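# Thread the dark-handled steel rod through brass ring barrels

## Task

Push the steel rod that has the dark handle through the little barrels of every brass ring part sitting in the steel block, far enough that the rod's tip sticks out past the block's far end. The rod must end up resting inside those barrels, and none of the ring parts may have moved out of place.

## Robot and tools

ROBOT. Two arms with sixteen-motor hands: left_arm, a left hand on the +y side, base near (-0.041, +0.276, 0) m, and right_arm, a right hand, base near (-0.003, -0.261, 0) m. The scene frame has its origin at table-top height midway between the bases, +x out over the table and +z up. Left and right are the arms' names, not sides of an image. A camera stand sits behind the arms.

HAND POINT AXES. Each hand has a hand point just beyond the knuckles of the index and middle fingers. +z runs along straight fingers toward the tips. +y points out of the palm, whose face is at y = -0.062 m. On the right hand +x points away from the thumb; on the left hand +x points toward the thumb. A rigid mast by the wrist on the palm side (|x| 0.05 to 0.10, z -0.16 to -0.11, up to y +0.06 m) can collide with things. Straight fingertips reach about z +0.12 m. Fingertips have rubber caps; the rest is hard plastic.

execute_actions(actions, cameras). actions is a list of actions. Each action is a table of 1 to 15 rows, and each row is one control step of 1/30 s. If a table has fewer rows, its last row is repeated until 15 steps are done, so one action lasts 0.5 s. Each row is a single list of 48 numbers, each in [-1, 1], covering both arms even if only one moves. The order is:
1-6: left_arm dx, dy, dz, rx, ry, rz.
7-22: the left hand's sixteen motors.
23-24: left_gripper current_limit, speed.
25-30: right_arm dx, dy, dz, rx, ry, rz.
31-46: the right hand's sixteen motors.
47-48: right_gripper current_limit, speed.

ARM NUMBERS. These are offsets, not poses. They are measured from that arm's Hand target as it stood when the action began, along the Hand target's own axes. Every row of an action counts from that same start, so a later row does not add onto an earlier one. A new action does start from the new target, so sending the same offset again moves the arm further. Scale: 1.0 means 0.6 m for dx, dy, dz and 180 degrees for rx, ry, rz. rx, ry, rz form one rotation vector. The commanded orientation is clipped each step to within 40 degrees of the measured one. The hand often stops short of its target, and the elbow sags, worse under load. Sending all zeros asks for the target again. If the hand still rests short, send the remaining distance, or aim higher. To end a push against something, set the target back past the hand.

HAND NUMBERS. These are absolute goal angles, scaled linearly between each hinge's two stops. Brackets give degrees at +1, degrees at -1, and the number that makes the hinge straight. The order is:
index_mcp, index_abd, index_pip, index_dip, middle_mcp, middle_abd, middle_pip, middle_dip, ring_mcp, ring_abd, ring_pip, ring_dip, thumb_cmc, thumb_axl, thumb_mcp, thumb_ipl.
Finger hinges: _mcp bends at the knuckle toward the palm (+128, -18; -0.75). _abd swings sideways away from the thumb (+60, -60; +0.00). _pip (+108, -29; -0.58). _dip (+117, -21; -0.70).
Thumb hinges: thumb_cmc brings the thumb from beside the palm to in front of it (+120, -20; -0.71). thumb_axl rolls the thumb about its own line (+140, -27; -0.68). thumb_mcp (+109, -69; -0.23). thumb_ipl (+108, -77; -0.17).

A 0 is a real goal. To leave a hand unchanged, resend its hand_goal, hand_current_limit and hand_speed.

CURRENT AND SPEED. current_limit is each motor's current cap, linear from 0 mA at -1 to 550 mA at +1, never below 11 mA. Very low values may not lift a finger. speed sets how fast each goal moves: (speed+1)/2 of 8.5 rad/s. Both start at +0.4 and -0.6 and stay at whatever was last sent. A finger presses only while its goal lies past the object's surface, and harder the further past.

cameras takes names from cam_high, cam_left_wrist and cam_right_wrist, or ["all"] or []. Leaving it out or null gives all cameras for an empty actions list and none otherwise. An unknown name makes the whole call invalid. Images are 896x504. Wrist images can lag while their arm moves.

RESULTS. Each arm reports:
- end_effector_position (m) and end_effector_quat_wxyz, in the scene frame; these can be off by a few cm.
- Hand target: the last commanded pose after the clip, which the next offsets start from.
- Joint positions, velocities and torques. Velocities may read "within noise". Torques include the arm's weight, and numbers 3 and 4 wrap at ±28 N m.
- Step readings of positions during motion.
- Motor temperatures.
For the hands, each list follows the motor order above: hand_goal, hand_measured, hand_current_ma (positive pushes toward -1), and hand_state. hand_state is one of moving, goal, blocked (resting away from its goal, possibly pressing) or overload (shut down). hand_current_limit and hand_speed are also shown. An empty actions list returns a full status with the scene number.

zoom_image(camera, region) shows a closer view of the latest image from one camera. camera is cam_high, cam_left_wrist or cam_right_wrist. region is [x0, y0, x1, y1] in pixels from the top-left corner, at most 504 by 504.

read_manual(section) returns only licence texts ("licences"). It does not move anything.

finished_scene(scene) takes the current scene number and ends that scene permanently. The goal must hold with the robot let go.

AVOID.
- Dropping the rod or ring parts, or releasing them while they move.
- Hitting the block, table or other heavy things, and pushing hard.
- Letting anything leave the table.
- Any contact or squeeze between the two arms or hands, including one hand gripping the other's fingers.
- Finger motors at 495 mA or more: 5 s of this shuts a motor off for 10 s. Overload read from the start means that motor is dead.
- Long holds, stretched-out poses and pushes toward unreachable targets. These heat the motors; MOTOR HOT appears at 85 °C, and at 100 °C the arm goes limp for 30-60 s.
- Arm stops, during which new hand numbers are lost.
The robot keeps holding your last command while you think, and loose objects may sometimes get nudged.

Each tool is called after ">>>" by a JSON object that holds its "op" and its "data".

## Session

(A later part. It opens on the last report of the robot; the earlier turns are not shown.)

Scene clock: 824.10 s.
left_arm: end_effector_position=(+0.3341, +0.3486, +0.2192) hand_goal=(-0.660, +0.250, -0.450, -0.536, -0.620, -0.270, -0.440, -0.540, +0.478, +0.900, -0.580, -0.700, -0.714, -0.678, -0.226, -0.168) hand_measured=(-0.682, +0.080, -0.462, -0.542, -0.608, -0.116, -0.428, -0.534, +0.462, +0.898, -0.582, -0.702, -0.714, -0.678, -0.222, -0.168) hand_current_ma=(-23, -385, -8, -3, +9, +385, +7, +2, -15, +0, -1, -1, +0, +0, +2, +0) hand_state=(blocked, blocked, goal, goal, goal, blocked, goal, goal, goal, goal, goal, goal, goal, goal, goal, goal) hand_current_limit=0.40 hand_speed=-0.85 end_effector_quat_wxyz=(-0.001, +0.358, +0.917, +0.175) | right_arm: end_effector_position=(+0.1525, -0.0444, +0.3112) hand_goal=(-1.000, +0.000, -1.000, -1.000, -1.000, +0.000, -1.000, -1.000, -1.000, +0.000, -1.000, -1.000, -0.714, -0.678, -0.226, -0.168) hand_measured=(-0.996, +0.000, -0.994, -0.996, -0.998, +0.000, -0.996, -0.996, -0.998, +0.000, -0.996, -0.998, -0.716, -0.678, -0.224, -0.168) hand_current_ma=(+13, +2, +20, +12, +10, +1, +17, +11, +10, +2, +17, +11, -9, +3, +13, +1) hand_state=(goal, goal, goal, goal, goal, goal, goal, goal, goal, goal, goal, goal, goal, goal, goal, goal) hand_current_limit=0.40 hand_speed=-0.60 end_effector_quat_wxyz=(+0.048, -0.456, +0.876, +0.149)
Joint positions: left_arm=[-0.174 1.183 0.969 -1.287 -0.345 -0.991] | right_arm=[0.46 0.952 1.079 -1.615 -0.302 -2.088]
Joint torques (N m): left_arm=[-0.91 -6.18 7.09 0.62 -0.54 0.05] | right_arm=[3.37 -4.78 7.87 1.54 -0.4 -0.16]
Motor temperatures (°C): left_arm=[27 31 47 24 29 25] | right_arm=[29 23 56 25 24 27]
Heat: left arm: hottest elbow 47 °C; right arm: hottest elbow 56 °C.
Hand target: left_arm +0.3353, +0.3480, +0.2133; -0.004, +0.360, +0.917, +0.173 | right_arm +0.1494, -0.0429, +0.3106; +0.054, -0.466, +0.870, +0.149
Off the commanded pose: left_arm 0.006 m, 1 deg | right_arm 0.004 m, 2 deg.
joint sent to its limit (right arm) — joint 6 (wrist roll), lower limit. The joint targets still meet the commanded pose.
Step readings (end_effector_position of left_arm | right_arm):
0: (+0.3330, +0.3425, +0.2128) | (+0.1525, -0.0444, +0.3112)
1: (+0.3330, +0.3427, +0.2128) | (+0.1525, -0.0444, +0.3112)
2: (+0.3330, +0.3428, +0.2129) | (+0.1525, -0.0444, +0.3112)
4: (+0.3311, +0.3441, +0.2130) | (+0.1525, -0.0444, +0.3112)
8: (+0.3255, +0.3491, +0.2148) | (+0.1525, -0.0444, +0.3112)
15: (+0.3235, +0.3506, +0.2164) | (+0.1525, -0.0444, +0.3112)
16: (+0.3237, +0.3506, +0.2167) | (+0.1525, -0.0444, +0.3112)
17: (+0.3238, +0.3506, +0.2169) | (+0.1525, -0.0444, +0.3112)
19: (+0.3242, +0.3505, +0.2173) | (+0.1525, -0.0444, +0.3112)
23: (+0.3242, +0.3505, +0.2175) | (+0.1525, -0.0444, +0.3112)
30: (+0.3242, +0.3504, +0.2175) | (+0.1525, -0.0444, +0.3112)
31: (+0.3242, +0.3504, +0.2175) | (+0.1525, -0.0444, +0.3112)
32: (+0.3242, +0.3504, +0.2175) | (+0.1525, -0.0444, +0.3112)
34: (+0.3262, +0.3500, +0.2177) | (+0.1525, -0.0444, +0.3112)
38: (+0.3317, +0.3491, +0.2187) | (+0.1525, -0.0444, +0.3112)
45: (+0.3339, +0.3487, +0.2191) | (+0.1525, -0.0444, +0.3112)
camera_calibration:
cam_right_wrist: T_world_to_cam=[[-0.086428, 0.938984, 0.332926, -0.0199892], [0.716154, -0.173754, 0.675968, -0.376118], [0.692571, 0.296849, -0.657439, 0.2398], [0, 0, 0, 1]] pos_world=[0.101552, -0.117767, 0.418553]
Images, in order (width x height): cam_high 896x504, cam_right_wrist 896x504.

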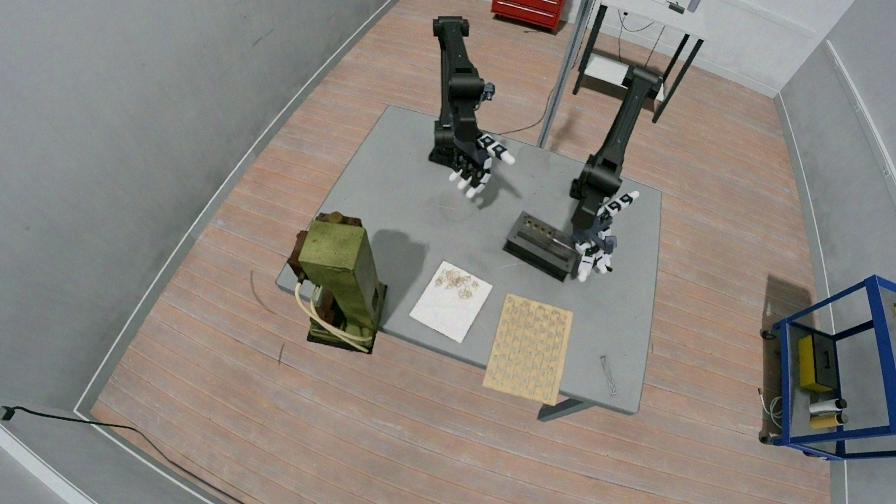

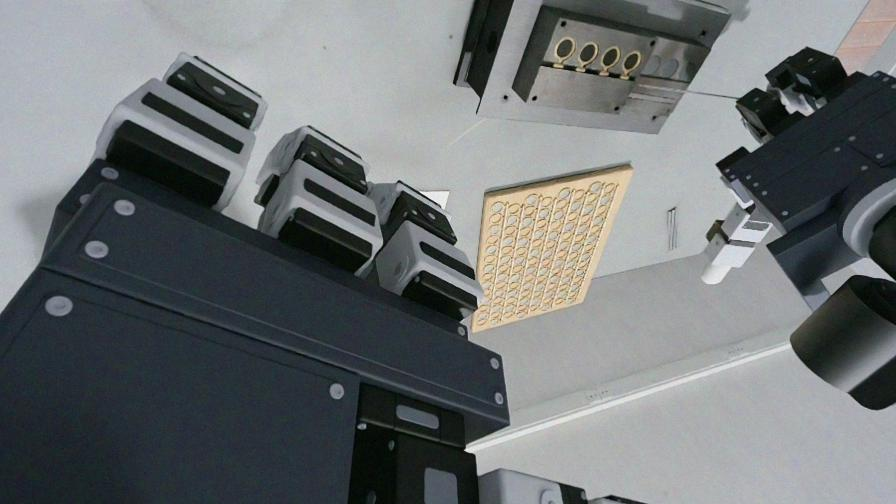

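>>> {"op": "execute_actions", "data": {"actions": [[[0.0001,0.0003,-0.001,-0.0005,-0.0011,0.0033,-0.66,0.25,-0.45,-0.535,-0.62,-0.27,-0.44,-0.54,0.479,0.9,-0.58,-0.7,-0.714,-0.678,-0.226,-0.168,0.4,-0.85,0,0,0,0,0,0,-1,0,-1,-1,-1,0,-1,-1,-1,0,-1,-1,-0.714,-0.678,-0.226,-0.168,0.4,-0.6],[0.0003,0.0007,-0.0022,-0.0009,-0.0021,0.0063,-0.66,0.25,-0.45,-0.535,-0.62,-0.27,-0.44,-0.54,0.479,0.9,-0.58,-0.7,-0.714,-0.678,-0.226,-0.168,0.4,-0.85,0,0,0,0,0,0,-1,0,-1,-1,-1,0,-1,-1,-1,0,-1,-1,-0.714,-0.678,-0.226,-0.168,0.4,-0.6]]], "cameras": ["cam_high", "cam_right_wrist"]}}

>>> {"op": "zoom_image", "data": {"camera": "cam_right_wrist", "region": [545, 30, 755, 150]}}

>>> {"op": "zoom_image", "data": {"camera": "cam_right_wrist", "region": [590, 50, 667, 94]}}

>>> {"op": "zoom_image", "data": {"camera": "cam_high", "region": [528, 218, 576, 252]}}

Scene clock: 826.13 s.
left_arm: end_effector_position=(+0.3342, +0.3480, +0.2166) hand_goal=(-0.660, +0.250, -0.450, -0.536, -0.620, -0.270, -0.440, -0.540, +0.478, +0.900, -0.580, -0.700, -0.714, -0.678, -0.226, -0.168) hand_measured=(-0.682, +0.080, -0.462, -0.542, -0.608, -0.116, -0.428, -0.534, +0.462, +0.898, -0.582, -0.702, -0.714, -0.678, -0.222, -0.168) hand_current_ma=(-23, -385, -8, -3, +9, +385, +7, +2, -15, +0, -1, -1, +0, +0, +2, +0) hand_state=(blocked, blocked, goal, goal, goal, blocked, goal, goal, goal, goal, goal, goal, goal, goal, goal, goal) hand_current_limit=0.40 hand_speed=-0.85 end_effector_quat_wxyz=(-0.003, +0.366, +0.914, +0.174) | right_arm: end_effector_position=(+0.1525, -0.0444, +0.3112) hand_goal=(-1.000, +0.000, -1.000, -1.000, -1.000, +0.000, -1.000, -1.000, -1.000, +0.000, -1.000, -1.000, -0.714, -0.678, -0.226, -0.168) hand_measured=(-0.996, +0.000, -0.994, -0.996, -0.998, +0.000, -0.996, -0.996, -0.998, +0.000, -0.996, -0.998, -0.716, -0.678, -0.224, -0.168) hand_current_ma=(+13, +2, +20, +12, +10, +1, +17, +11, +10, +2, +17, +11, -9, +3, +13, +1) hand_state=(goal, goal, goal, goal, goal, goal, goal, goal, goal, goal, goal, goal, goal, goal, goal, goal) hand_current_limit=0.40 hand_speed=-0.60 end_effector_quat_wxyz=(+0.048, -0.456, +0.876, +0.149)
Joint positions: left_arm=[-0.174 1.183 0.964 -1.284 -0.344 -0.974] | right_arm=[0.46 0.952 1.079 -1.615 -0.302 -2.088]
Joint torques (N m): left_arm=[-1.14 -6.77 7.17 0.69 -0.54 0.22] | right_arm=[2.37 -5.01 7.88 1.78 -0.52 -0.15]
Motor temperatures (°C): left_arm=[27 31 47 24 29 25] | right_arm=[29 23 56 25 24 27]
Heat: left arm: hottest elbow 47 °C; right arm: hottest elbow 56 °C.
Hand target: left_arm +0.3352, +0.3479, +0.2146; -0.002, +0.370, +0.913, +0.173 | right_arm +0.1494, -0.0429, +0.3106; +0.054, -0.466, +0.870, +0.149
Off the commanded pose: left_arm 0.002 m, 1 deg | right_arm 0.004 m, 2 deg.
joint sent to its limit (right arm) — joint 6 (wrist roll), lower limit. The joint targets still meet the commanded pose.
Step readings (end_effector_position of left_arm | right_arm):
0: (+0.3341, +0.3486, +0.2192) | (+0.1525, -0.0444, +0.3112)
1: (+0.3341, +0.3486, +0.2192) | (+0.1525, -0.0444, +0.3112)
2: (+0.3341, +0.3486, +0.2192) | (+0.1525, -0.0444, +0.3112)
4: (+0.3342, +0.3485, +0.2188) | (+0.1525, -0.0444, +0.3112)
8: (+0.3339, +0.3483, +0.2172) | (+0.1525, -0.0444, +0.3112)
15: (+0.3340, +0.3480, +0.2166) | (+0.1525, -0.0444, +0.3112)
camera_calibration:
cam_right_wrist: T_world_to_cam=[[-0.086428, 0.938984, 0.332926, -0.0199892], [0.716154, -0.173754, 0.675968, -0.376118], [0.692571, 0.296849, -0.657439, 0.2398], [0, 0, 0, 1]] pos_world=[0.101552, -0.117767, 0.418553]
Images, in order (width x height): cam_high 896x504, cam_right_wrist 896x504.

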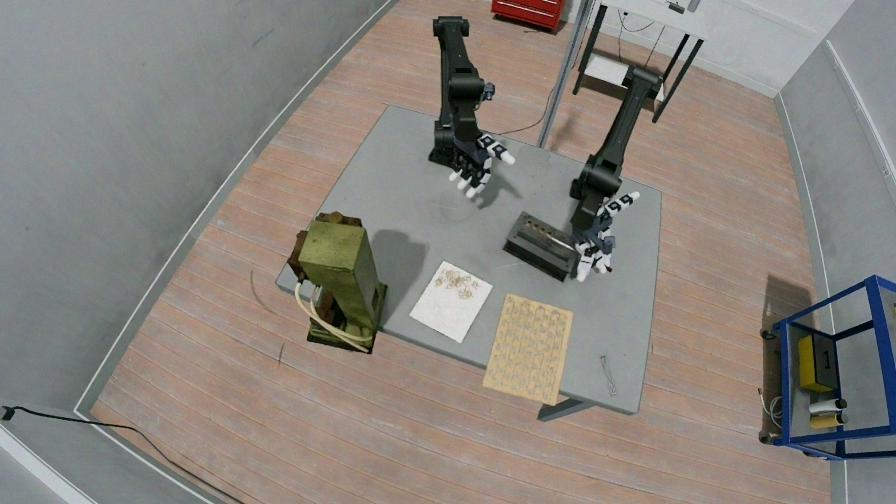

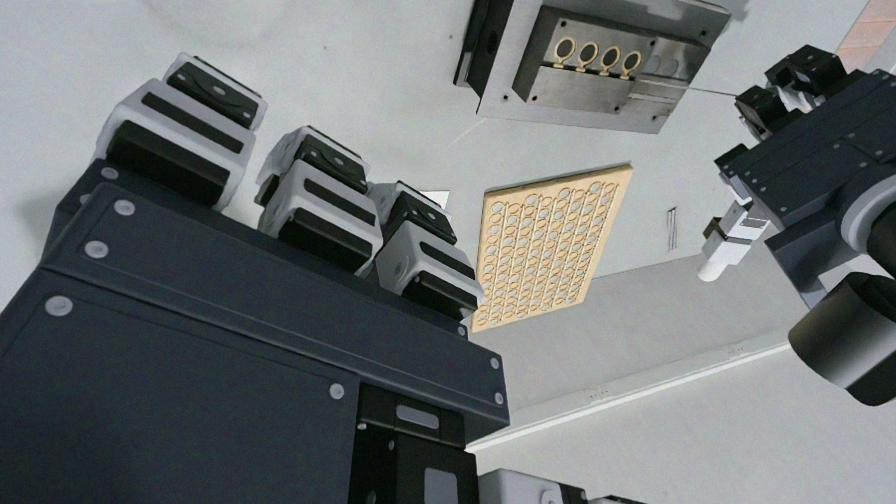

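Scaled by 2.400 from the camera's 896x504 image, which has a finer 1280x720 frame.

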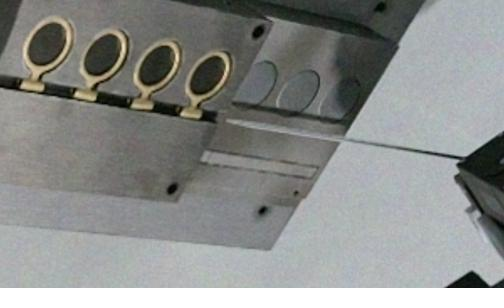

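Scaled by 6.545 from the camera's 896x504 image, which has a finer 1280x720 frame.

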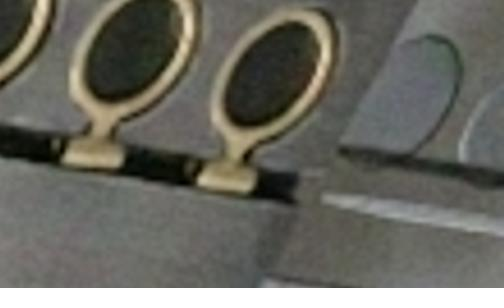

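Scaled by 10.500 from the camera's 896x504 image, which has a finer 1280x720 frame.

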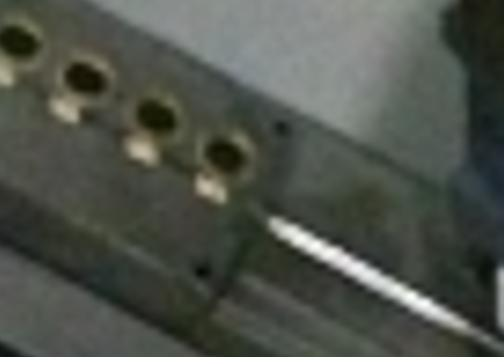

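>>> {"op": "execute_actions", "data": {"actions": [[[0.0031,-0.0016,-0.003,0,0,0,-0.66,0.25,-0.45,-0.535,-0.62,-0.27,-0.44,-0.54,0.479,0.9,-0.58,-0.7,-0.714,-0.678,-0.226,-0.168,0.4,-0.85,0,0,0,0,0,0,-1,0,-1,-1,-1,0,-1,-1,-1,0,-1,-1,-0.714,-0.678,-0.226,-0.168,0.4,-0.6],[0.0062,-0.0033,-0.0059,0,0,0,-0.66,0.25,-0.45,-0.535,-0.62,-0.27,-0.44,-0.54,0.479,0.9,-0.58,-0.7,-0.714,-0.678,-0.226,-0.168,0.4,-0.85,0,0,0,0,0,0,-1,0,-1,-1,-1,0,-1,-1,-1,0,-1,-1,-0.714,-0.678,-0.226,-0.168,0.4,-0.6]],[[-0.0026,-0.0043,-0.0018,0,0,0,-0.66,0.25,-0.45,-0.535,-0.62,-0.27,-0.44,-0.54,0.479,0.9,-0.58,-0.7,-0.714,-0.678,-0.226,-0.168,0.4,-0.85,0,0,0,0,0,0,-1,0,-1,-1,-1,0,-1,-1,-1,0,-1,-1,-0.714,-0.678,-0.226,-0.168,0.4,-0.6],[-0.0052,-0.0086,-0.0036,0,0,0,-0.66,0.25,-0.45,-0.535,-0.62,-0.27,-0.44,-0.54,0.479,0.9,-0.58,-0.7,-0.714,-0.678,-0.226,-0.168,0.4,-0.85,0,0,0,0,0,0,-1,0,-1,-1,-1,0,-1,-1,-1,0,-1,-1,-0.714,-0.678,-0.226,-0.168,0.4,-0.6],[-0.0078,-0.0129,-0.0054,0,0,0,-0.66,0.25,-0.45,-0.535,-0.62,-0.27,-0.44,-0.54,0.479,0.9,-0.58,-0.7,-0.714,-0.678,-0.226,-0.168,0.4,-0.85,0,0,0,0,0,0,-1,0,-1,-1,-1,0,-1,-1,-1,0,-1,-1,-0.714,-0.678,-0.226,-0.168,0.4,-0.6],[-0.0104,-0.0171,-0.0072,0,0,0,-0.66,0.25,-0.45,-0.535,-0.62,-0.27,-0.44,-0.54,0.479,0.9,-0.58,-0.7,-0.714,-0.678,-0.226,-0.168,0.4,-0.85,0,0,0,0,0,0,-1,0,-1,-1,-1,0,-1,-1,-1,0,-1,-1,-0.714,-0.678,-0.226,-0.168,0.4,-0.6]]], "cameras": ["cam_high", "cam_right_wrist"]}}

>>> {"op": "zoom_image", "data": {"camera": "cam_right_wrist", "region": [590, 50, 667, 94]}}

>>> {"op": "zoom_image", "data": {"camera": "cam_high", "region": [528, 218, 576, 252]}}

Scene clock: 830.67 s.
left_arm: end_effector_position=(+0.3321, +0.3368, +0.2182) hand_goal=(-0.660, +0.250, -0.450, -0.536, -0.620, -0.270, -0.440, -0.540, +0.478, +0.900, -0.580, -0.700, -0.714, -0.678, -0.226, -0.168) hand_measured=(-0.682, +0.080, -0.462, -0.542, -0.608, -0.116, -0.428, -0.534, +0.462, +0.898, -0.582, -0.702, -0.714, -0.678, -0.222, -0.168) hand_current_ma=(-23, -385, -8, -3, +9, +385, +7, +2, -15, +0, -1, -1, +0, +0, +2, +0) hand_state=(blocked, blocked, goal, goal, goal, blocked, goal, goal, goal, goal, goal, goal, goal, goal, goal, goal) hand_current_limit=0.40 hand_speed=-0.85 end_effector_quat_wxyz=(-0.001, +0.371, +0.912, +0.174) | right_arm: end_effector_position=(+0.1525, -0.0444, +0.3112) hand_goal=(-1.000, +0.000, -1.000, -1.000, -1.000, +0.000, -1.000, -1.000, -1.000, +0.000, -1.000, -1.000, -0.714, -0.678, -0.226, -0.168) hand_measured=(-0.996, +0.000, -0.994, -0.996, -0.998, +0.000, -0.996, -0.996, -0.998, +0.000, -0.996, -0.998, -0.716, -0.678, -0.224, -0.168) hand_current_ma=(+13, +2, +20, +12, +10, +1, +17, +11, +10, +2, +17, +11, -9, +3, +13, +1) hand_state=(goal, goal, goal, goal, goal, goal, goal, goal, goal, goal, goal, goal, goal, goal, goal, goal) hand_current_limit=0.40 hand_speed=-0.60 end_effector_quat_wxyz=(+0.048, -0.456, +0.876, +0.149)
Joint positions: left_arm=[-0.208 1.178 0.964 -1.295 -0.344 -0.997] | right_arm=[0.46 0.952 1.079 -1.615 -0.302 -2.088]
Joint torques (N m): left_arm=[-1.85 -7.94 7.24 0.2 -0.65 -0.04] | right_arm=[3.49 -5.01 8.08 1.63 -0.47 -0.11]
Motor temperatures (°C): left_arm=[27 31 47 24 29 25] | right_arm=[29 23 55 25 24 27]
Heat: left arm: hottest elbow 47 °C; right arm: hottest elbow 55 °C.
Hand target: left_arm +0.3278, +0.3356, +0.2178; -0.002, +0.370, +0.913, +0.173 | right_arm +0.1494, -0.0429, +0.3106; +0.054, -0.466, +0.870, +0.149
Off the commanded pose: left_arm 0.004 m, 0 deg | right_arm 0.004 m, 2 deg.
joint sent to its limit (right arm) — joint 6 (wrist roll), lower limit. The joint targets still meet the commanded pose.
Step readings (end_effector_position of left_arm | right_arm):
0: (+0.3342, +0.3479, +0.2166) | (+0.1525, -0.0444, +0.3112)
1: (+0.3342, +0.3479, +0.2166) | (+0.1525, -0.0444, +0.3112)
2: (+0.3342, +0.3479, +0.2166) | (+0.1525, -0.0444, +0.3112)
4: (+0.3342, +0.3479, +0.2166) | (+0.1525, -0.0444, +0.3112)
8: (+0.3341, +0.3480, +0.2173) | (+0.1525, -0.0444, +0.3112)
15: (+0.3337, +0.3480, +0.2185) | (+0.1525, -0.0444, +0.3112)
16: (+0.3337, +0.3480, +0.2185) | (+0.1525, -0.0444, +0.3112)
17: (+0.3337, +0.3480, +0.2185) | (+0.1525, -0.0444, +0.3112)
19: (+0.3337, +0.3474, +0.2185) | (+0.1525, -0.0444, +0.3112)
23: (+0.3332, +0.3413, +0.2183) | (+0.1525, -0.0444, +0.3112)
30: (+0.3324, +0.3367, +0.2182) | (+0.1525, -0.0444, +0.3112)
camera_calibration:
cam_right_wrist: T_world_to_cam=[[-0.086428, 0.938984, 0.332926, -0.0199892], [0.716154, -0.173754, 0.675968, -0.376118], [0.692571, 0.296849, -0.657439, 0.2398], [0, 0, 0, 1]] pos_world=[0.101552, -0.117767, 0.418553]
Images, in order (width x height): cam_high 896x504, cam_right_wrist 896x504.

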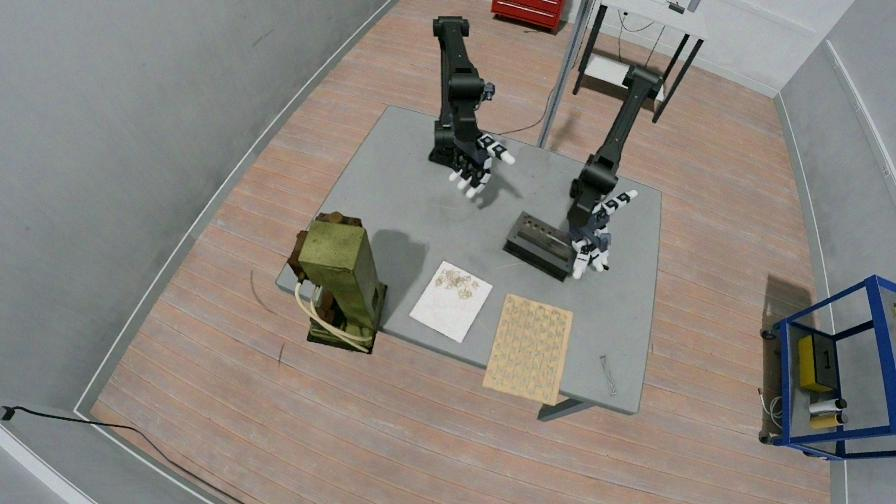

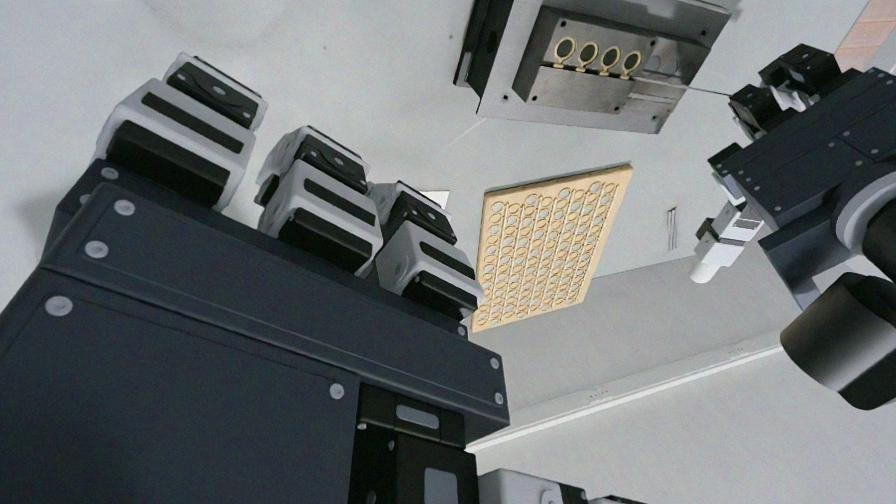

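Scaled by 6.545 from the camera's 896x504 image, which has a finer 1280x720 frame.

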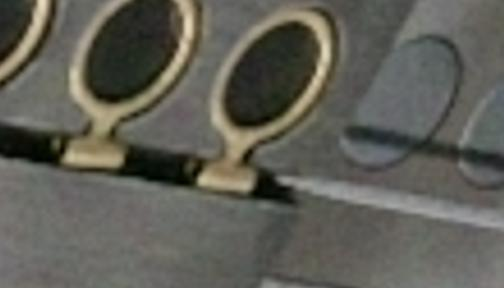

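Scaled by 10.500 from the camera's 896x504 image, which has a finer 1280x720 frame.

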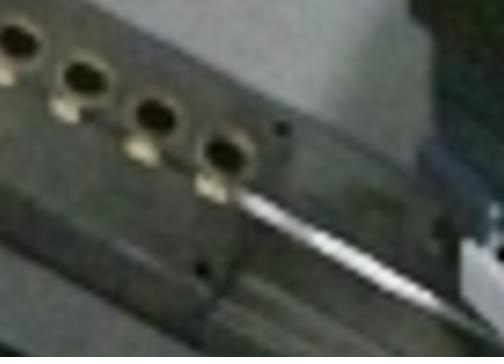

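>>> {"op": "execute_actions", "data": {"actions": [[[0.0025,0.0042,0.0017,0,0,0,-0.66,0.25,-0.45,-0.535,-0.62,-0.27,-0.44,-0.54,0.479,0.9,-0.58,-0.7,-0.714,-0.678,-0.226,-0.168,0.4,-0.85,0,0,0,0,0,0,-1,0,-1,-1,-1,0,-1,-1,-1,0,-1,-1,-0.714,-0.678,-0.226,-0.168,0.4,-0.6],[0.0049,0.0081,0.0034,0.0004,0.001,-0.003,-0.66,0.25,-0.45,-0.535,-0.62,-0.27,-0.44,-0.54,0.479,0.9,-0.58,-0.7,-0.714,-0.678,-0.226,-0.168,0.4,-0.85,0,0,0,0,0,0,-1,0,-1,-1,-1,0,-1,-1,-1,0,-1,-1,-0.714,-0.678,-0.226,-0.168,0.4,-0.6],[0.0043,0.0067,0.0073,0.0009,0.0021,-0.0063,-0.66,0.25,-0.45,-0.535,-0.62,-0.27,-0.44,-0.54,0.479,0.9,-0.58,-0.7,-0.714,-0.678,-0.226,-0.168,0.4,-0.85,0,0,0,0,0,0,-1,0,-1,-1,-1,0,-1,-1,-1,0,-1,-1,-0.714,-0.678,-0.226,-0.168,0.4,-0.6]]], "cameras": ["cam_high", "cam_right_wrist"]}}

>>> {"op": "zoom_image", "data": {"camera": "cam_right_wrist", "region": [590, 50, 667, 94]}}

>>> {"op": "zoom_image", "data": {"camera": "cam_high", "region": [528, 218, 576, 252]}}

Scene clock: 833.00 s.
left_arm: end_effector_position=(+0.3316, +0.3375, +0.2182) hand_goal=(-0.660, +0.250, -0.450, -0.536, -0.620, -0.270, -0.440, -0.540, +0.478, +0.900, -0.580, -0.700, -0.714, -0.678, -0.226, -0.168) hand_measured=(-0.682, +0.080, -0.462, -0.542, -0.608, -0.116, -0.428, -0.534, +0.462, +0.898, -0.582, -0.702, -0.714, -0.678, -0.222, -0.168) hand_current_ma=(-23, -385, -8, -3, +9, +385, +7, +2, -15, +0, -1, -1, +0, +0, +2, +0) hand_state=(blocked, blocked, goal, goal, goal, blocked, goal, goal, goal, goal, goal, goal, goal, goal, goal, goal) hand_current_limit=0.40 hand_speed=-0.85 end_effector_quat_wxyz=(+0.000, +0.368, +0.913, +0.174) | right_arm: end_effector_position=(+0.1525, -0.0444, +0.3112) hand_goal=(-1.000, +0.000, -1.000, -1.000, -1.000, +0.000, -1.000, -1.000, -1.000, +0.000, -1.000, -1.000, -0.714, -0.678, -0.226, -0.168) hand_measured=(-0.996, +0.000, -0.994, -0.996, -0.998, +0.000, -0.996, -0.996, -0.998, +0.000, -0.996, -0.998, -0.716, -0.678, -0.224, -0.168) hand_current_ma=(+13, +2, +20, +12, +10, +1, +17, +11, +10, +2, +17, +11, -9, +3, +13, +1) hand_state=(goal, goal, goal, goal, goal, goal, goal, goal, goal, goal, goal, goal, goal, goal, goal, goal) hand_current_limit=0.40 hand_speed=-0.60 end_effector_quat_wxyz=(+0.048, -0.456, +0.876, +0.149)
Joint positions: left_arm=[-0.207 1.178 0.964 -1.295 -0.344 -1.002] | right_arm=[0.46 0.952 1.079 -1.615 -0.302 -2.088]
Joint torques (N m): left_arm=[-0.73 -6.95 7.2 0.36 -0.65 -0.11] | right_arm=[2.67 -5.6 7.94 1.51 -0.43 -0.15]
Motor temperatures (°C): left_arm=[27 31 47 24 29 25] | right_arm=[29 23 55 25 24 27]
Heat: left arm: hottest elbow 47 °C; right arm: hottest elbow 55 °C.
Hand target: left_arm +0.3292, +0.3414, +0.2153; -0.004, +0.360, +0.917, +0.173 | right_arm +0.1494, -0.0429, +0.3106; +0.054, -0.466, +0.870, +0.149
Off the commanded pose: left_arm 0.005 m, 1 deg | right_arm 0.004 m, 2 deg.
joint sent to its limit (right arm) — joint 6 (wrist roll), lower limit. The joint targets still meet the commanded pose.
Step readings (end_effector_position of left_arm | right_arm):
0: (+0.3320, +0.3369, +0.2182) | (+0.1525, -0.0444, +0.3112)
1: (+0.3320, +0.3369, +0.2182) | (+0.1525, -0.0444, +0.3112)
2: (+0.3320, +0.3369, +0.2182) | (+0.1525, -0.0444, +0.3112)
4: (+0.3320, +0.3369, +0.2182) | (+0.1525, -0.0444, +0.3112)
8: (+0.3319, +0.3369, +0.2182) | (+0.1525, -0.0444, +0.3112)
15: (+0.3316, +0.3373, +0.2182) | (+0.1525, -0.0444, +0.3112)
camera_calibration:
cam_right_wrist: T_world_to_cam=[[-0.086428, 0.938984, 0.332926, -0.0199892], [0.716154, -0.173754, 0.675968, -0.376118], [0.692571, 0.296849, -0.657439, 0.2398], [0, 0, 0, 1]] pos_world=[0.101552, -0.117767, 0.418553]
Images, in order (width x height): cam_high 896x504, cam_right_wrist 896x504.

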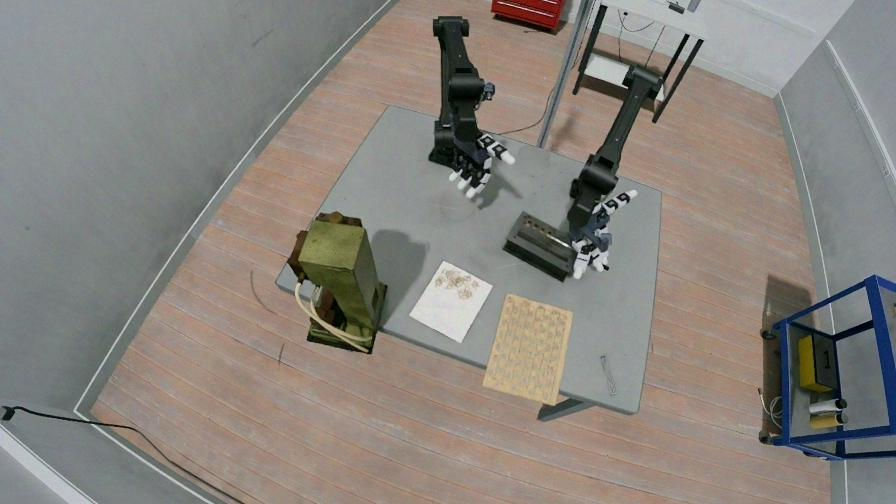

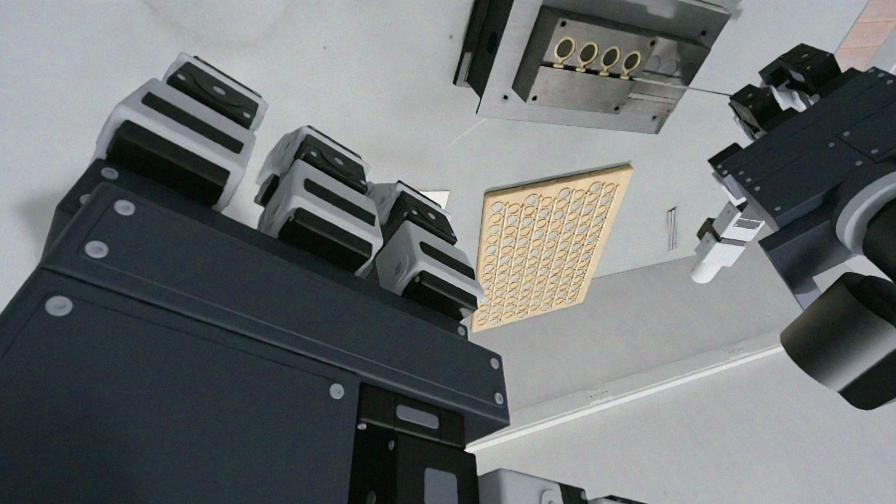

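Scaled by 6.545 from the camera's 896x504 image, which has a finer 1280x720 frame.

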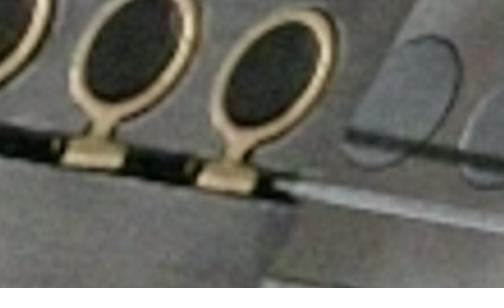

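Scaled by 10.500 from the camera's 896x504 image, which has a finer 1280x720 frame.

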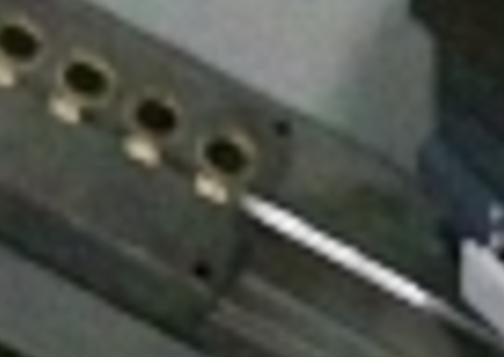

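>>> {"op": "execute_actions", "data": {"actions": [[[0.0008,0.0005,0.0015,0,0,0,-0.66,0.25,-0.45,-0.535,-0.62,-0.27,-0.44,-0.54,0.479,0.9,-0.58,-0.7,-0.714,-0.678,-0.226,-0.168,0.4,-0.85,0,0,0,0,0,0,-1,0,-1,-1,-1,0,-1,-1,-1,0,-1,-1,-0.714,-0.678,-0.226,-0.168,0.4,-0.6]]], "cameras": ["cam_high", "cam_right_wrist"]}}

>>> {"op": "zoom_image", "data": {"camera": "cam_right_wrist", "region": [590, 50, 667, 94]}}

>>> {"op": "zoom_image", "data": {"camera": "cam_high", "region": [528, 218, 576, 252]}}

Scene clock: 834.30 s.
left_arm: end_effector_position=(+0.3314, +0.3384, +0.2182) hand_goal=(-0.660, +0.250, -0.450, -0.536, -0.620, -0.270, -0.440, -0.540, +0.478, +0.900, -0.580, -0.700, -0.714, -0.678, -0.226, -0.168) hand_measured=(-0.682, +0.080, -0.462, -0.542, -0.608, -0.116, -0.428, -0.534, +0.462, +0.898, -0.582, -0.702, -0.714, -0.678, -0.222, -0.168) hand_current_ma=(-23, -385, -8, -3, +9, +385, +7, +2, -15, +0, -1, -1, +0, +0, +2, +0) hand_state=(blocked, blocked, goal, goal, goal, blocked, goal, goal, goal, goal, goal, goal, goal, goal, goal, goal) hand_current_limit=0.40 hand_speed=-0.85 end_effector_quat_wxyz=(-0.001, +0.367, +0.914, +0.174) | right_arm: end_effector_position=(+0.1525, -0.0444, +0.3112) hand_goal=(-1.000, +0.000, -1.000, -1.000, -1.000, +0.000, -1.000, -1.000, -1.000, +0.000, -1.000, -1.000, -0.714, -0.678, -0.226, -0.168) hand_measured=(-0.996, +0.000, -0.994, -0.996, -0.998, +0.000, -0.996, -0.996, -0.998, +0.000, -0.996, -0.998, -0.716, -0.678, -0.224, -0.168) hand_current_ma=(+13, +2, +20, +12, +10, +1, +17, +11, +10, +2, +17, +11, -9, +3, +13, +1) hand_state=(goal, goal, goal, goal, goal, goal, goal, goal, goal, goal, goal, goal, goal, goal, goal, goal) hand_current_limit=0.40 hand_speed=-0.60 end_effector_quat_wxyz=(+0.048, -0.456, +0.876, +0.149)
Joint positions: left_arm=[-0.204 1.178 0.964 -1.295 -0.344 -1.003] | right_arm=[0.46 0.952 1.079 -1.615 -0.302 -2.088]
Joint torques (N m): left_arm=[-0.38 -6.77 6.97 0.5 -0.66 -0.02] | right_arm=[3.78 -4.95 7.91 1.57 -0.48 -0.17]
Motor temperatures (°C): left_arm=[27 31 47 24 29 25] | right_arm=[29 23 55 25 24 27]
Heat: left arm: hottest elbow 47 °C; right arm: hottest elbow 55 °C.
Hand target: left_arm +0.3292, +0.3421, +0.2146; -0.004, +0.360, +0.917, +0.173 | right_arm +0.1494, -0.0429, +0.3106; +0.054, -0.466, +0.870, +0.149
Off the commanded pose: left_arm 0.006 m, 1 deg | right_arm 0.004 m, 2 deg.
joint sent to its limit (right arm) — joint 6 (wrist roll), lower limit. The joint targets still meet the commanded pose.
Step readings (end_effector_position of left_arm | right_arm):
0: (+0.3315, +0.3375, +0.2182) | (+0.1525, -0.0444, +0.3112)
1: (+0.3315, +0.3375, +0.2182) | (+0.1525, -0.0444, +0.3112)
2: (+0.3315, +0.3375, +0.2182) | (+0.1525, -0.0444, +0.3112)
4: (+0.3315, +0.3378, +0.2182) | (+0.1525, -0.0444, +0.3112)
8: (+0.3314, +0.3384, +0.2182) | (+0.1525, -0.0444, +0.3112)
15: (+0.3314, +0.3384, +0.2182) | (+0.1525, -0.0444, +0.3112)
camera_calibration:
cam_right_wrist: T_world_to_cam=[[-0.086428, 0.938984, 0.332926, -0.0199892], [0.716154, -0.173754, 0.675968, -0.376118], [0.692571, 0.296849, -0.657439, 0.2398], [0, 0, 0, 1]] pos_world=[0.101552, -0.117767, 0.418553]
Images, in order (width x height): cam_high 896x504, cam_right_wrist 896x504.

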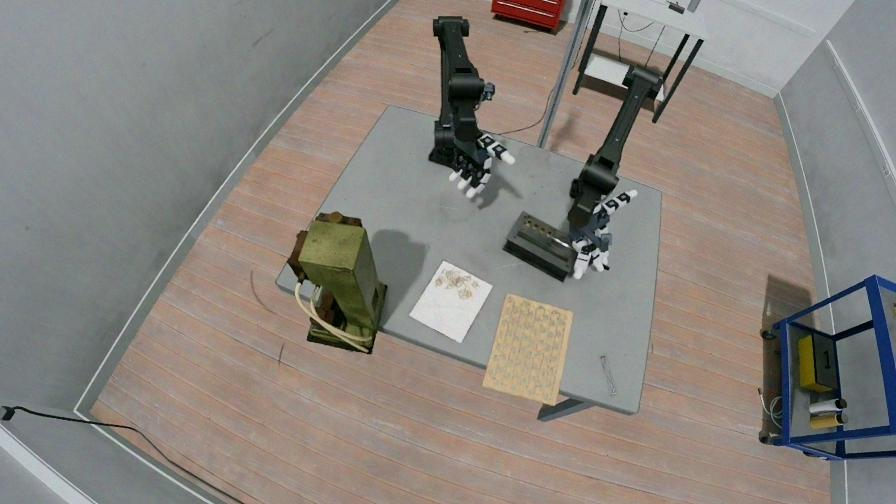

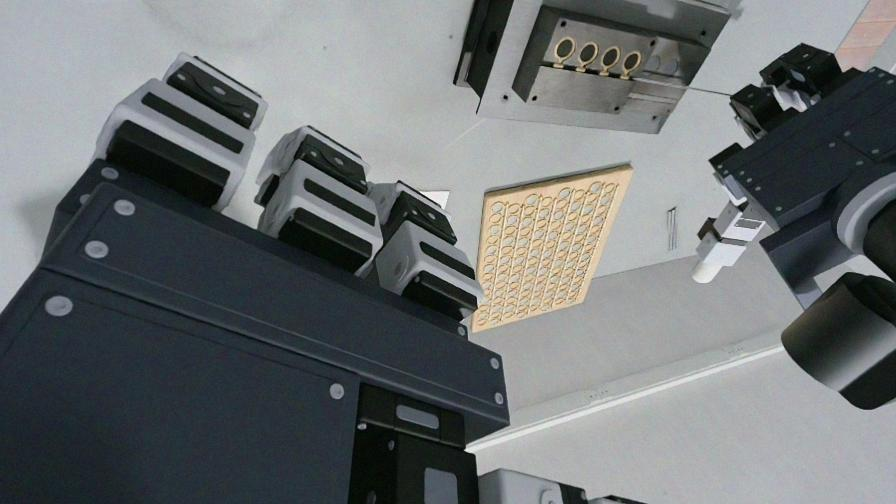

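Scaled by 6.545 from the camera's 896x504 image, which has a finer 1280x720 frame.

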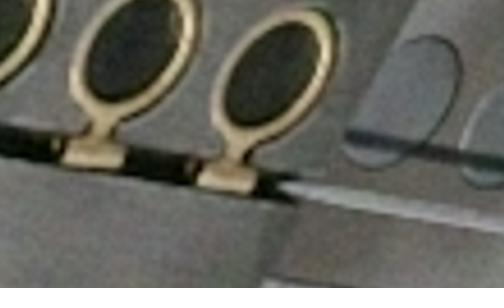

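Scaled by 10.500 from the camera's 896x504 image, which has a finer 1280x720 frame.

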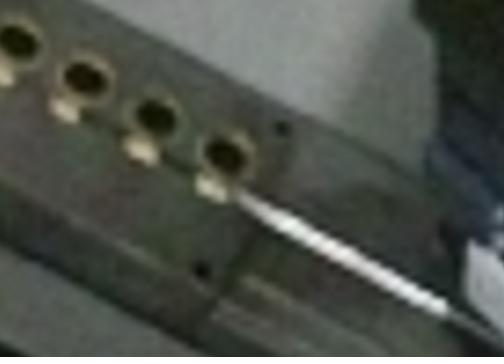

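>>> {"op": "execute_actions", "data": {"actions": [[[0.0025,0.004,0.0014,0,0,0,-0.66,0.25,-0.45,-0.535,-0.62,-0.27,-0.44,-0.54,0.479,0.9,-0.58,-0.7,-0.714,-0.678,-0.226,-0.168,0.4,-0.85,0,0,0,0,0,0,-1,0,-1,-1,-1,0,-1,-1,-1,0,-1,-1,-0.714,-0.678,-0.226,-0.168,0.4,-0.6],[0.0051,0.0086,0.0018,0,0,0,-0.66,0.25,-0.45,-0.535,-0.62,-0.27,-0.44,-0.54,0.479,0.9,-0.58,-0.7,-0.714,-0.678,-0.226,-0.168,0.4,-0.85,0,0,0,0,0,0,-1,0,-1,-1,-1,0,-1,-1,-1,0,-1,-1,-0.714,-0.678,-0.226,-0.168,0.4,-0.6]]], "cameras": ["cam_high", "cam_right_wrist"]}}

>>> {"op": "zoom_image", "data": {"camera": "cam_right_wrist", "region": [590, 50, 667, 94]}}

>>> {"op": "zoom_image", "data": {"camera": "cam_high", "region": [528, 218, 576, 252]}}

Scene clock: 836.13 s.
left_arm: end_effector_position=(+0.3302, +0.3460, +0.2182) hand_goal=(-0.660, +0.250, -0.450, -0.536, -0.620, -0.270, -0.440, -0.540, +0.478, +0.900, -0.580, -0.700, -0.714, -0.678, -0.226, -0.168) hand_measured=(-0.682, +0.080, -0.462, -0.542, -0.608, -0.116, -0.428, -0.534, +0.462, +0.898, -0.582, -0.702, -0.714, -0.678, -0.222, -0.168) hand_current_ma=(-23, -385, -8, -3, +9, +385, +7, +2, -15, +0, -1, -1, +0, +0, +2, +0) hand_state=(blocked, blocked, goal, goal, goal, blocked, goal, goal, goal, goal, goal, goal, goal, goal, goal, goal) hand_current_limit=0.40 hand_speed=-0.85 end_effector_quat_wxyz=(-0.003, +0.358, +0.917, +0.174) | right_arm: end_effector_position=(+0.1525, -0.0444, +0.3112) hand_goal=(-1.000, +0.000, -1.000, -1.000, -1.000, +0.000, -1.000, -1.000, -1.000, +0.000, -1.000, -1.000, -0.714, -0.678, -0.226, -0.168) hand_measured=(-0.996, +0.000, -0.994, -0.996, -0.998, +0.000, -0.996, -0.996, -0.998, +0.000, -0.996, -0.998, -0.716, -0.678, -0.224, -0.168) hand_current_ma=(+13, +2, +20, +12, +10, +1, +17, +11, +10, +2, +17, +11, -9, +3, +13, +1) hand_state=(goal, goal, goal, goal, goal, goal, goal, goal, goal, goal, goal, goal, goal, goal, goal, goal) hand_current_limit=0.40 hand_speed=-0.60 end_effector_quat_wxyz=(+0.048, -0.456, +0.876, +0.149)
Joint positions: left_arm=[-0.184 1.178 0.964 -1.295 -0.344 -1.001] | right_arm=[0.46 0.952 1.079 -1.615 -0.302 -2.088]
Joint torques (N m): left_arm=[-0.32 -7.06 7.19 0.58 -0.61 0.19] | right_arm=[3.02 -5.42 7.97 1.4 -0.53 -0.14]
Motor temperatures (°C): left_arm=[27 31 47 24 29 25] | right_arm=[29 23 55 25 24 27]
Heat: left arm: hottest elbow 47 °C; right arm: hottest elbow 55 °C.
Hand target: left_arm +0.3304, +0.3481, +0.2156; -0.004, +0.360, +0.917, +0.173 | right_arm +0.1494, -0.0429, +0.3106; +0.054, -0.466, +0.870, +0.149
Off the commanded pose: left_arm 0.003 m, 0 deg | right_arm 0.004 m, 2 deg.
joint sent to its limit (right arm) — joint 6 (wrist roll), lower limit. The joint targets still meet the commanded pose.
Step readings (end_effector_position of left_arm | right_arm):
0: (+0.3314, +0.3384, +0.2182) | (+0.1525, -0.0444, +0.3112)
1: (+0.3314, +0.3385, +0.2182) | (+0.1525, -0.0444, +0.3112)
2: (+0.3314, +0.3387, +0.2182) | (+0.1525, -0.0444, +0.3112)
4: (+0.3311, +0.3399, +0.2182) | (+0.1525, -0.0444, +0.3112)
8: (+0.3303, +0.3446, +0.2182) | (+0.1525, -0.0444, +0.3112)
15: (+0.3302, +0.3460, +0.2182) | (+0.1525, -0.0444, +0.3112)
camera_calibration:
cam_right_wrist: T_world_to_cam=[[-0.086428, 0.938984, 0.332926, -0.0199892], [0.716154, -0.173754, 0.675968, -0.376118], [0.692571, 0.296849, -0.657439, 0.2398], [0, 0, 0, 1]] pos_world=[0.101552, -0.117767, 0.418553]
Images, in order (width x height): cam_high 896x504, cam_right_wrist 896x504.

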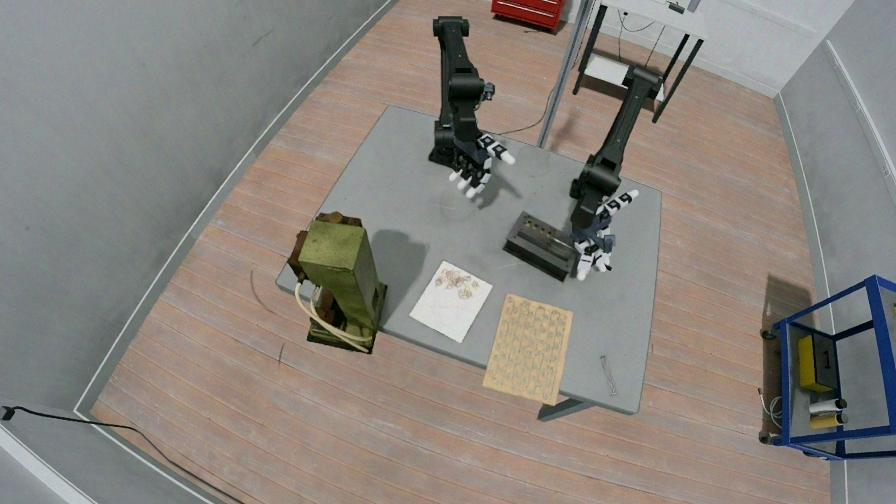

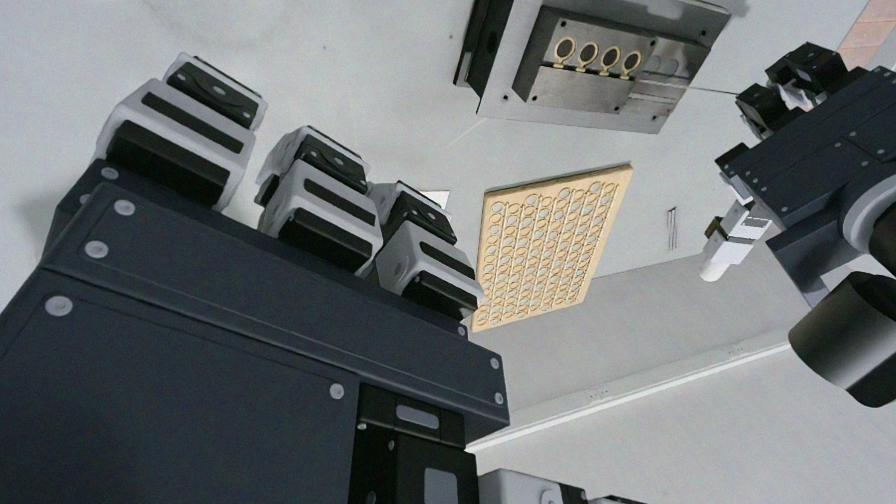

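Scaled by 6.545 from the camera's 896x504 image, which has a finer 1280x720 frame.

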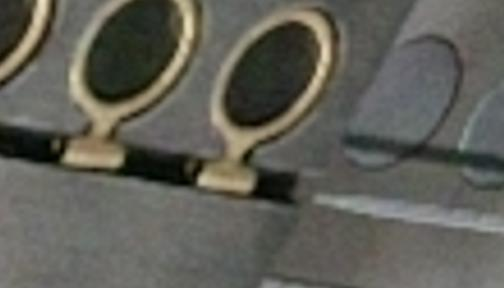

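Scaled by 10.500 from the camera's 896x504 image, which has a finer 1280x720 frame.

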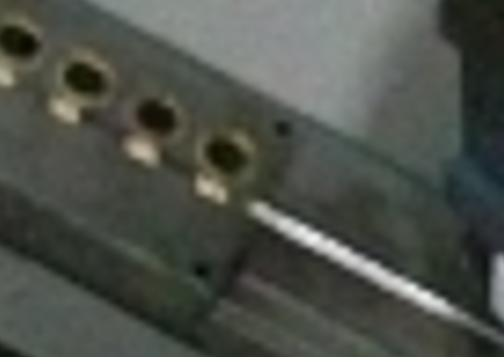

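>>> {"op": "execute_actions", "data": {"actions": [[[-0.0003,-0.0008,0.0024,0,0,0,-0.66,0.25,-0.45,-0.535,-0.62,-0.27,-0.44,-0.54,0.479,0.9,-0.58,-0.7,-0.714,-0.678,-0.226,-0.168,0.4,-0.85,0,0,0,0,0,0,-1,0,-1,-1,-1,0,-1,-1,-1,0,-1,-1,-0.714,-0.678,-0.226,-0.168,0.4,-0.6]]], "cameras": []}}

Scene clock: 837.47 s.
left_arm: end_effector_position=(+0.3295, +0.3461, +0.2167) hand_goal=(-0.660, +0.250, -0.450, -0.536, -0.620, -0.270, -0.440, -0.540, +0.478, +0.900, -0.580, -0.700, -0.714, -0.678, -0.226, -0.168) hand_measured=(-0.682, +0.080, -0.462, -0.542, -0.608, -0.116, -0.428, -0.534, +0.462, +0.898, -0.582, -0.702, -0.714, -0.678, -0.222, -0.168) hand_current_ma=(-23, -385, -8, -3, +9, +385, +7, +2, -15, +0, -1, -1, +0, +0, +2, +0) hand_state=(blocked, blocked, goal, goal, goal, blocked, goal, goal, goal, goal, goal, goal, goal, goal, goal, goal) hand_current_limit=0.40 hand_speed=-0.85 end_effector_quat_wxyz=(-0.003, +0.359, +0.917, +0.174) | right_arm: end_effector_position=(+0.1525, -0.0444, +0.3112) hand_goal=(-1.000, +0.000, -1.000, -1.000, -1.000, +0.000, -1.000, -1.000, -1.000, +0.000, -1.000, -1.000, -0.714, -0.678, -0.226, -0.168) hand_measured=(-0.996, +0.000, -0.994, -0.996, -0.998, +0.000, -0.996, -0.996, -0.998, +0.000, -0.996, -0.998, -0.716, -0.678, -0.224, -0.168) hand_current_ma=(+13, +2, +20, +12, +10, +1, +17, +11, +10, +2, +17, +11, -9, +3, +13, +1) hand_state=(goal, goal, goal, goal, goal, goal, goal, goal, goal, goal, goal, goal, goal, goal, goal, goal) hand_current_limit=0.40 hand_speed=-0.60 end_effector_quat_wxyz=(+0.048, -0.456, +0.876, +0.149)
Joint positions: left_arm=[-0.184 1.178 0.96 -1.293 -0.344 -1] | right_arm=[0.46 0.952 1.079 -1.615 -0.302 -2.088]
Joint torques (N m): left_arm=[0.26 -7.06 7.28 0.8 -0.56 0.17] | right_arm=[3.19 -4.37 7.83 1.44 -0.41 -0.19]
Motor temperatures (°C): left_arm=[27 31 47 24 29 25] | right_arm=[29 23 55 25 24 27]
Heat: left arm: hottest elbow 47 °C; right arm: hottest elbow 55 °C.
Hand target: left_arm +0.3304, +0.3481, +0.2140; -0.004, +0.360, +0.917, +0.173 | right_arm +0.1494, -0.0429, +0.3106; +0.054, -0.466, +0.870, +0.149
Off the commanded pose: left_arm 0.003 m, 0 deg | right_arm 0.004 m, 2 deg.
joint sent to its limit (right arm) — joint 6 (wrist roll), lower limit. The joint targets still meet the commanded pose.
Step readings (end_effector_position of left_arm | right_arm):
0: (+0.3302, +0.3459, +0.2182) | (+0.1525, -0.0444, +0.3112)
1: (+0.3302, +0.3459, +0.2182) | (+0.1525, -0.0444, +0.3112)
2: (+0.3302, +0.3459, +0.2182) | (+0.1525, -0.0444, +0.3112)
4: (+0.3302, +0.3459, +0.2182) | (+0.1525, -0.0444, +0.3112)
8: (+0.3301, +0.3460, +0.2175) | (+0.1525, -0.0444, +0.3112)
15: (+0.3295, +0.3461, +0.2167) | (+0.1525, -0.0444, +0.3112)
No camera images: "cameras" was empty.


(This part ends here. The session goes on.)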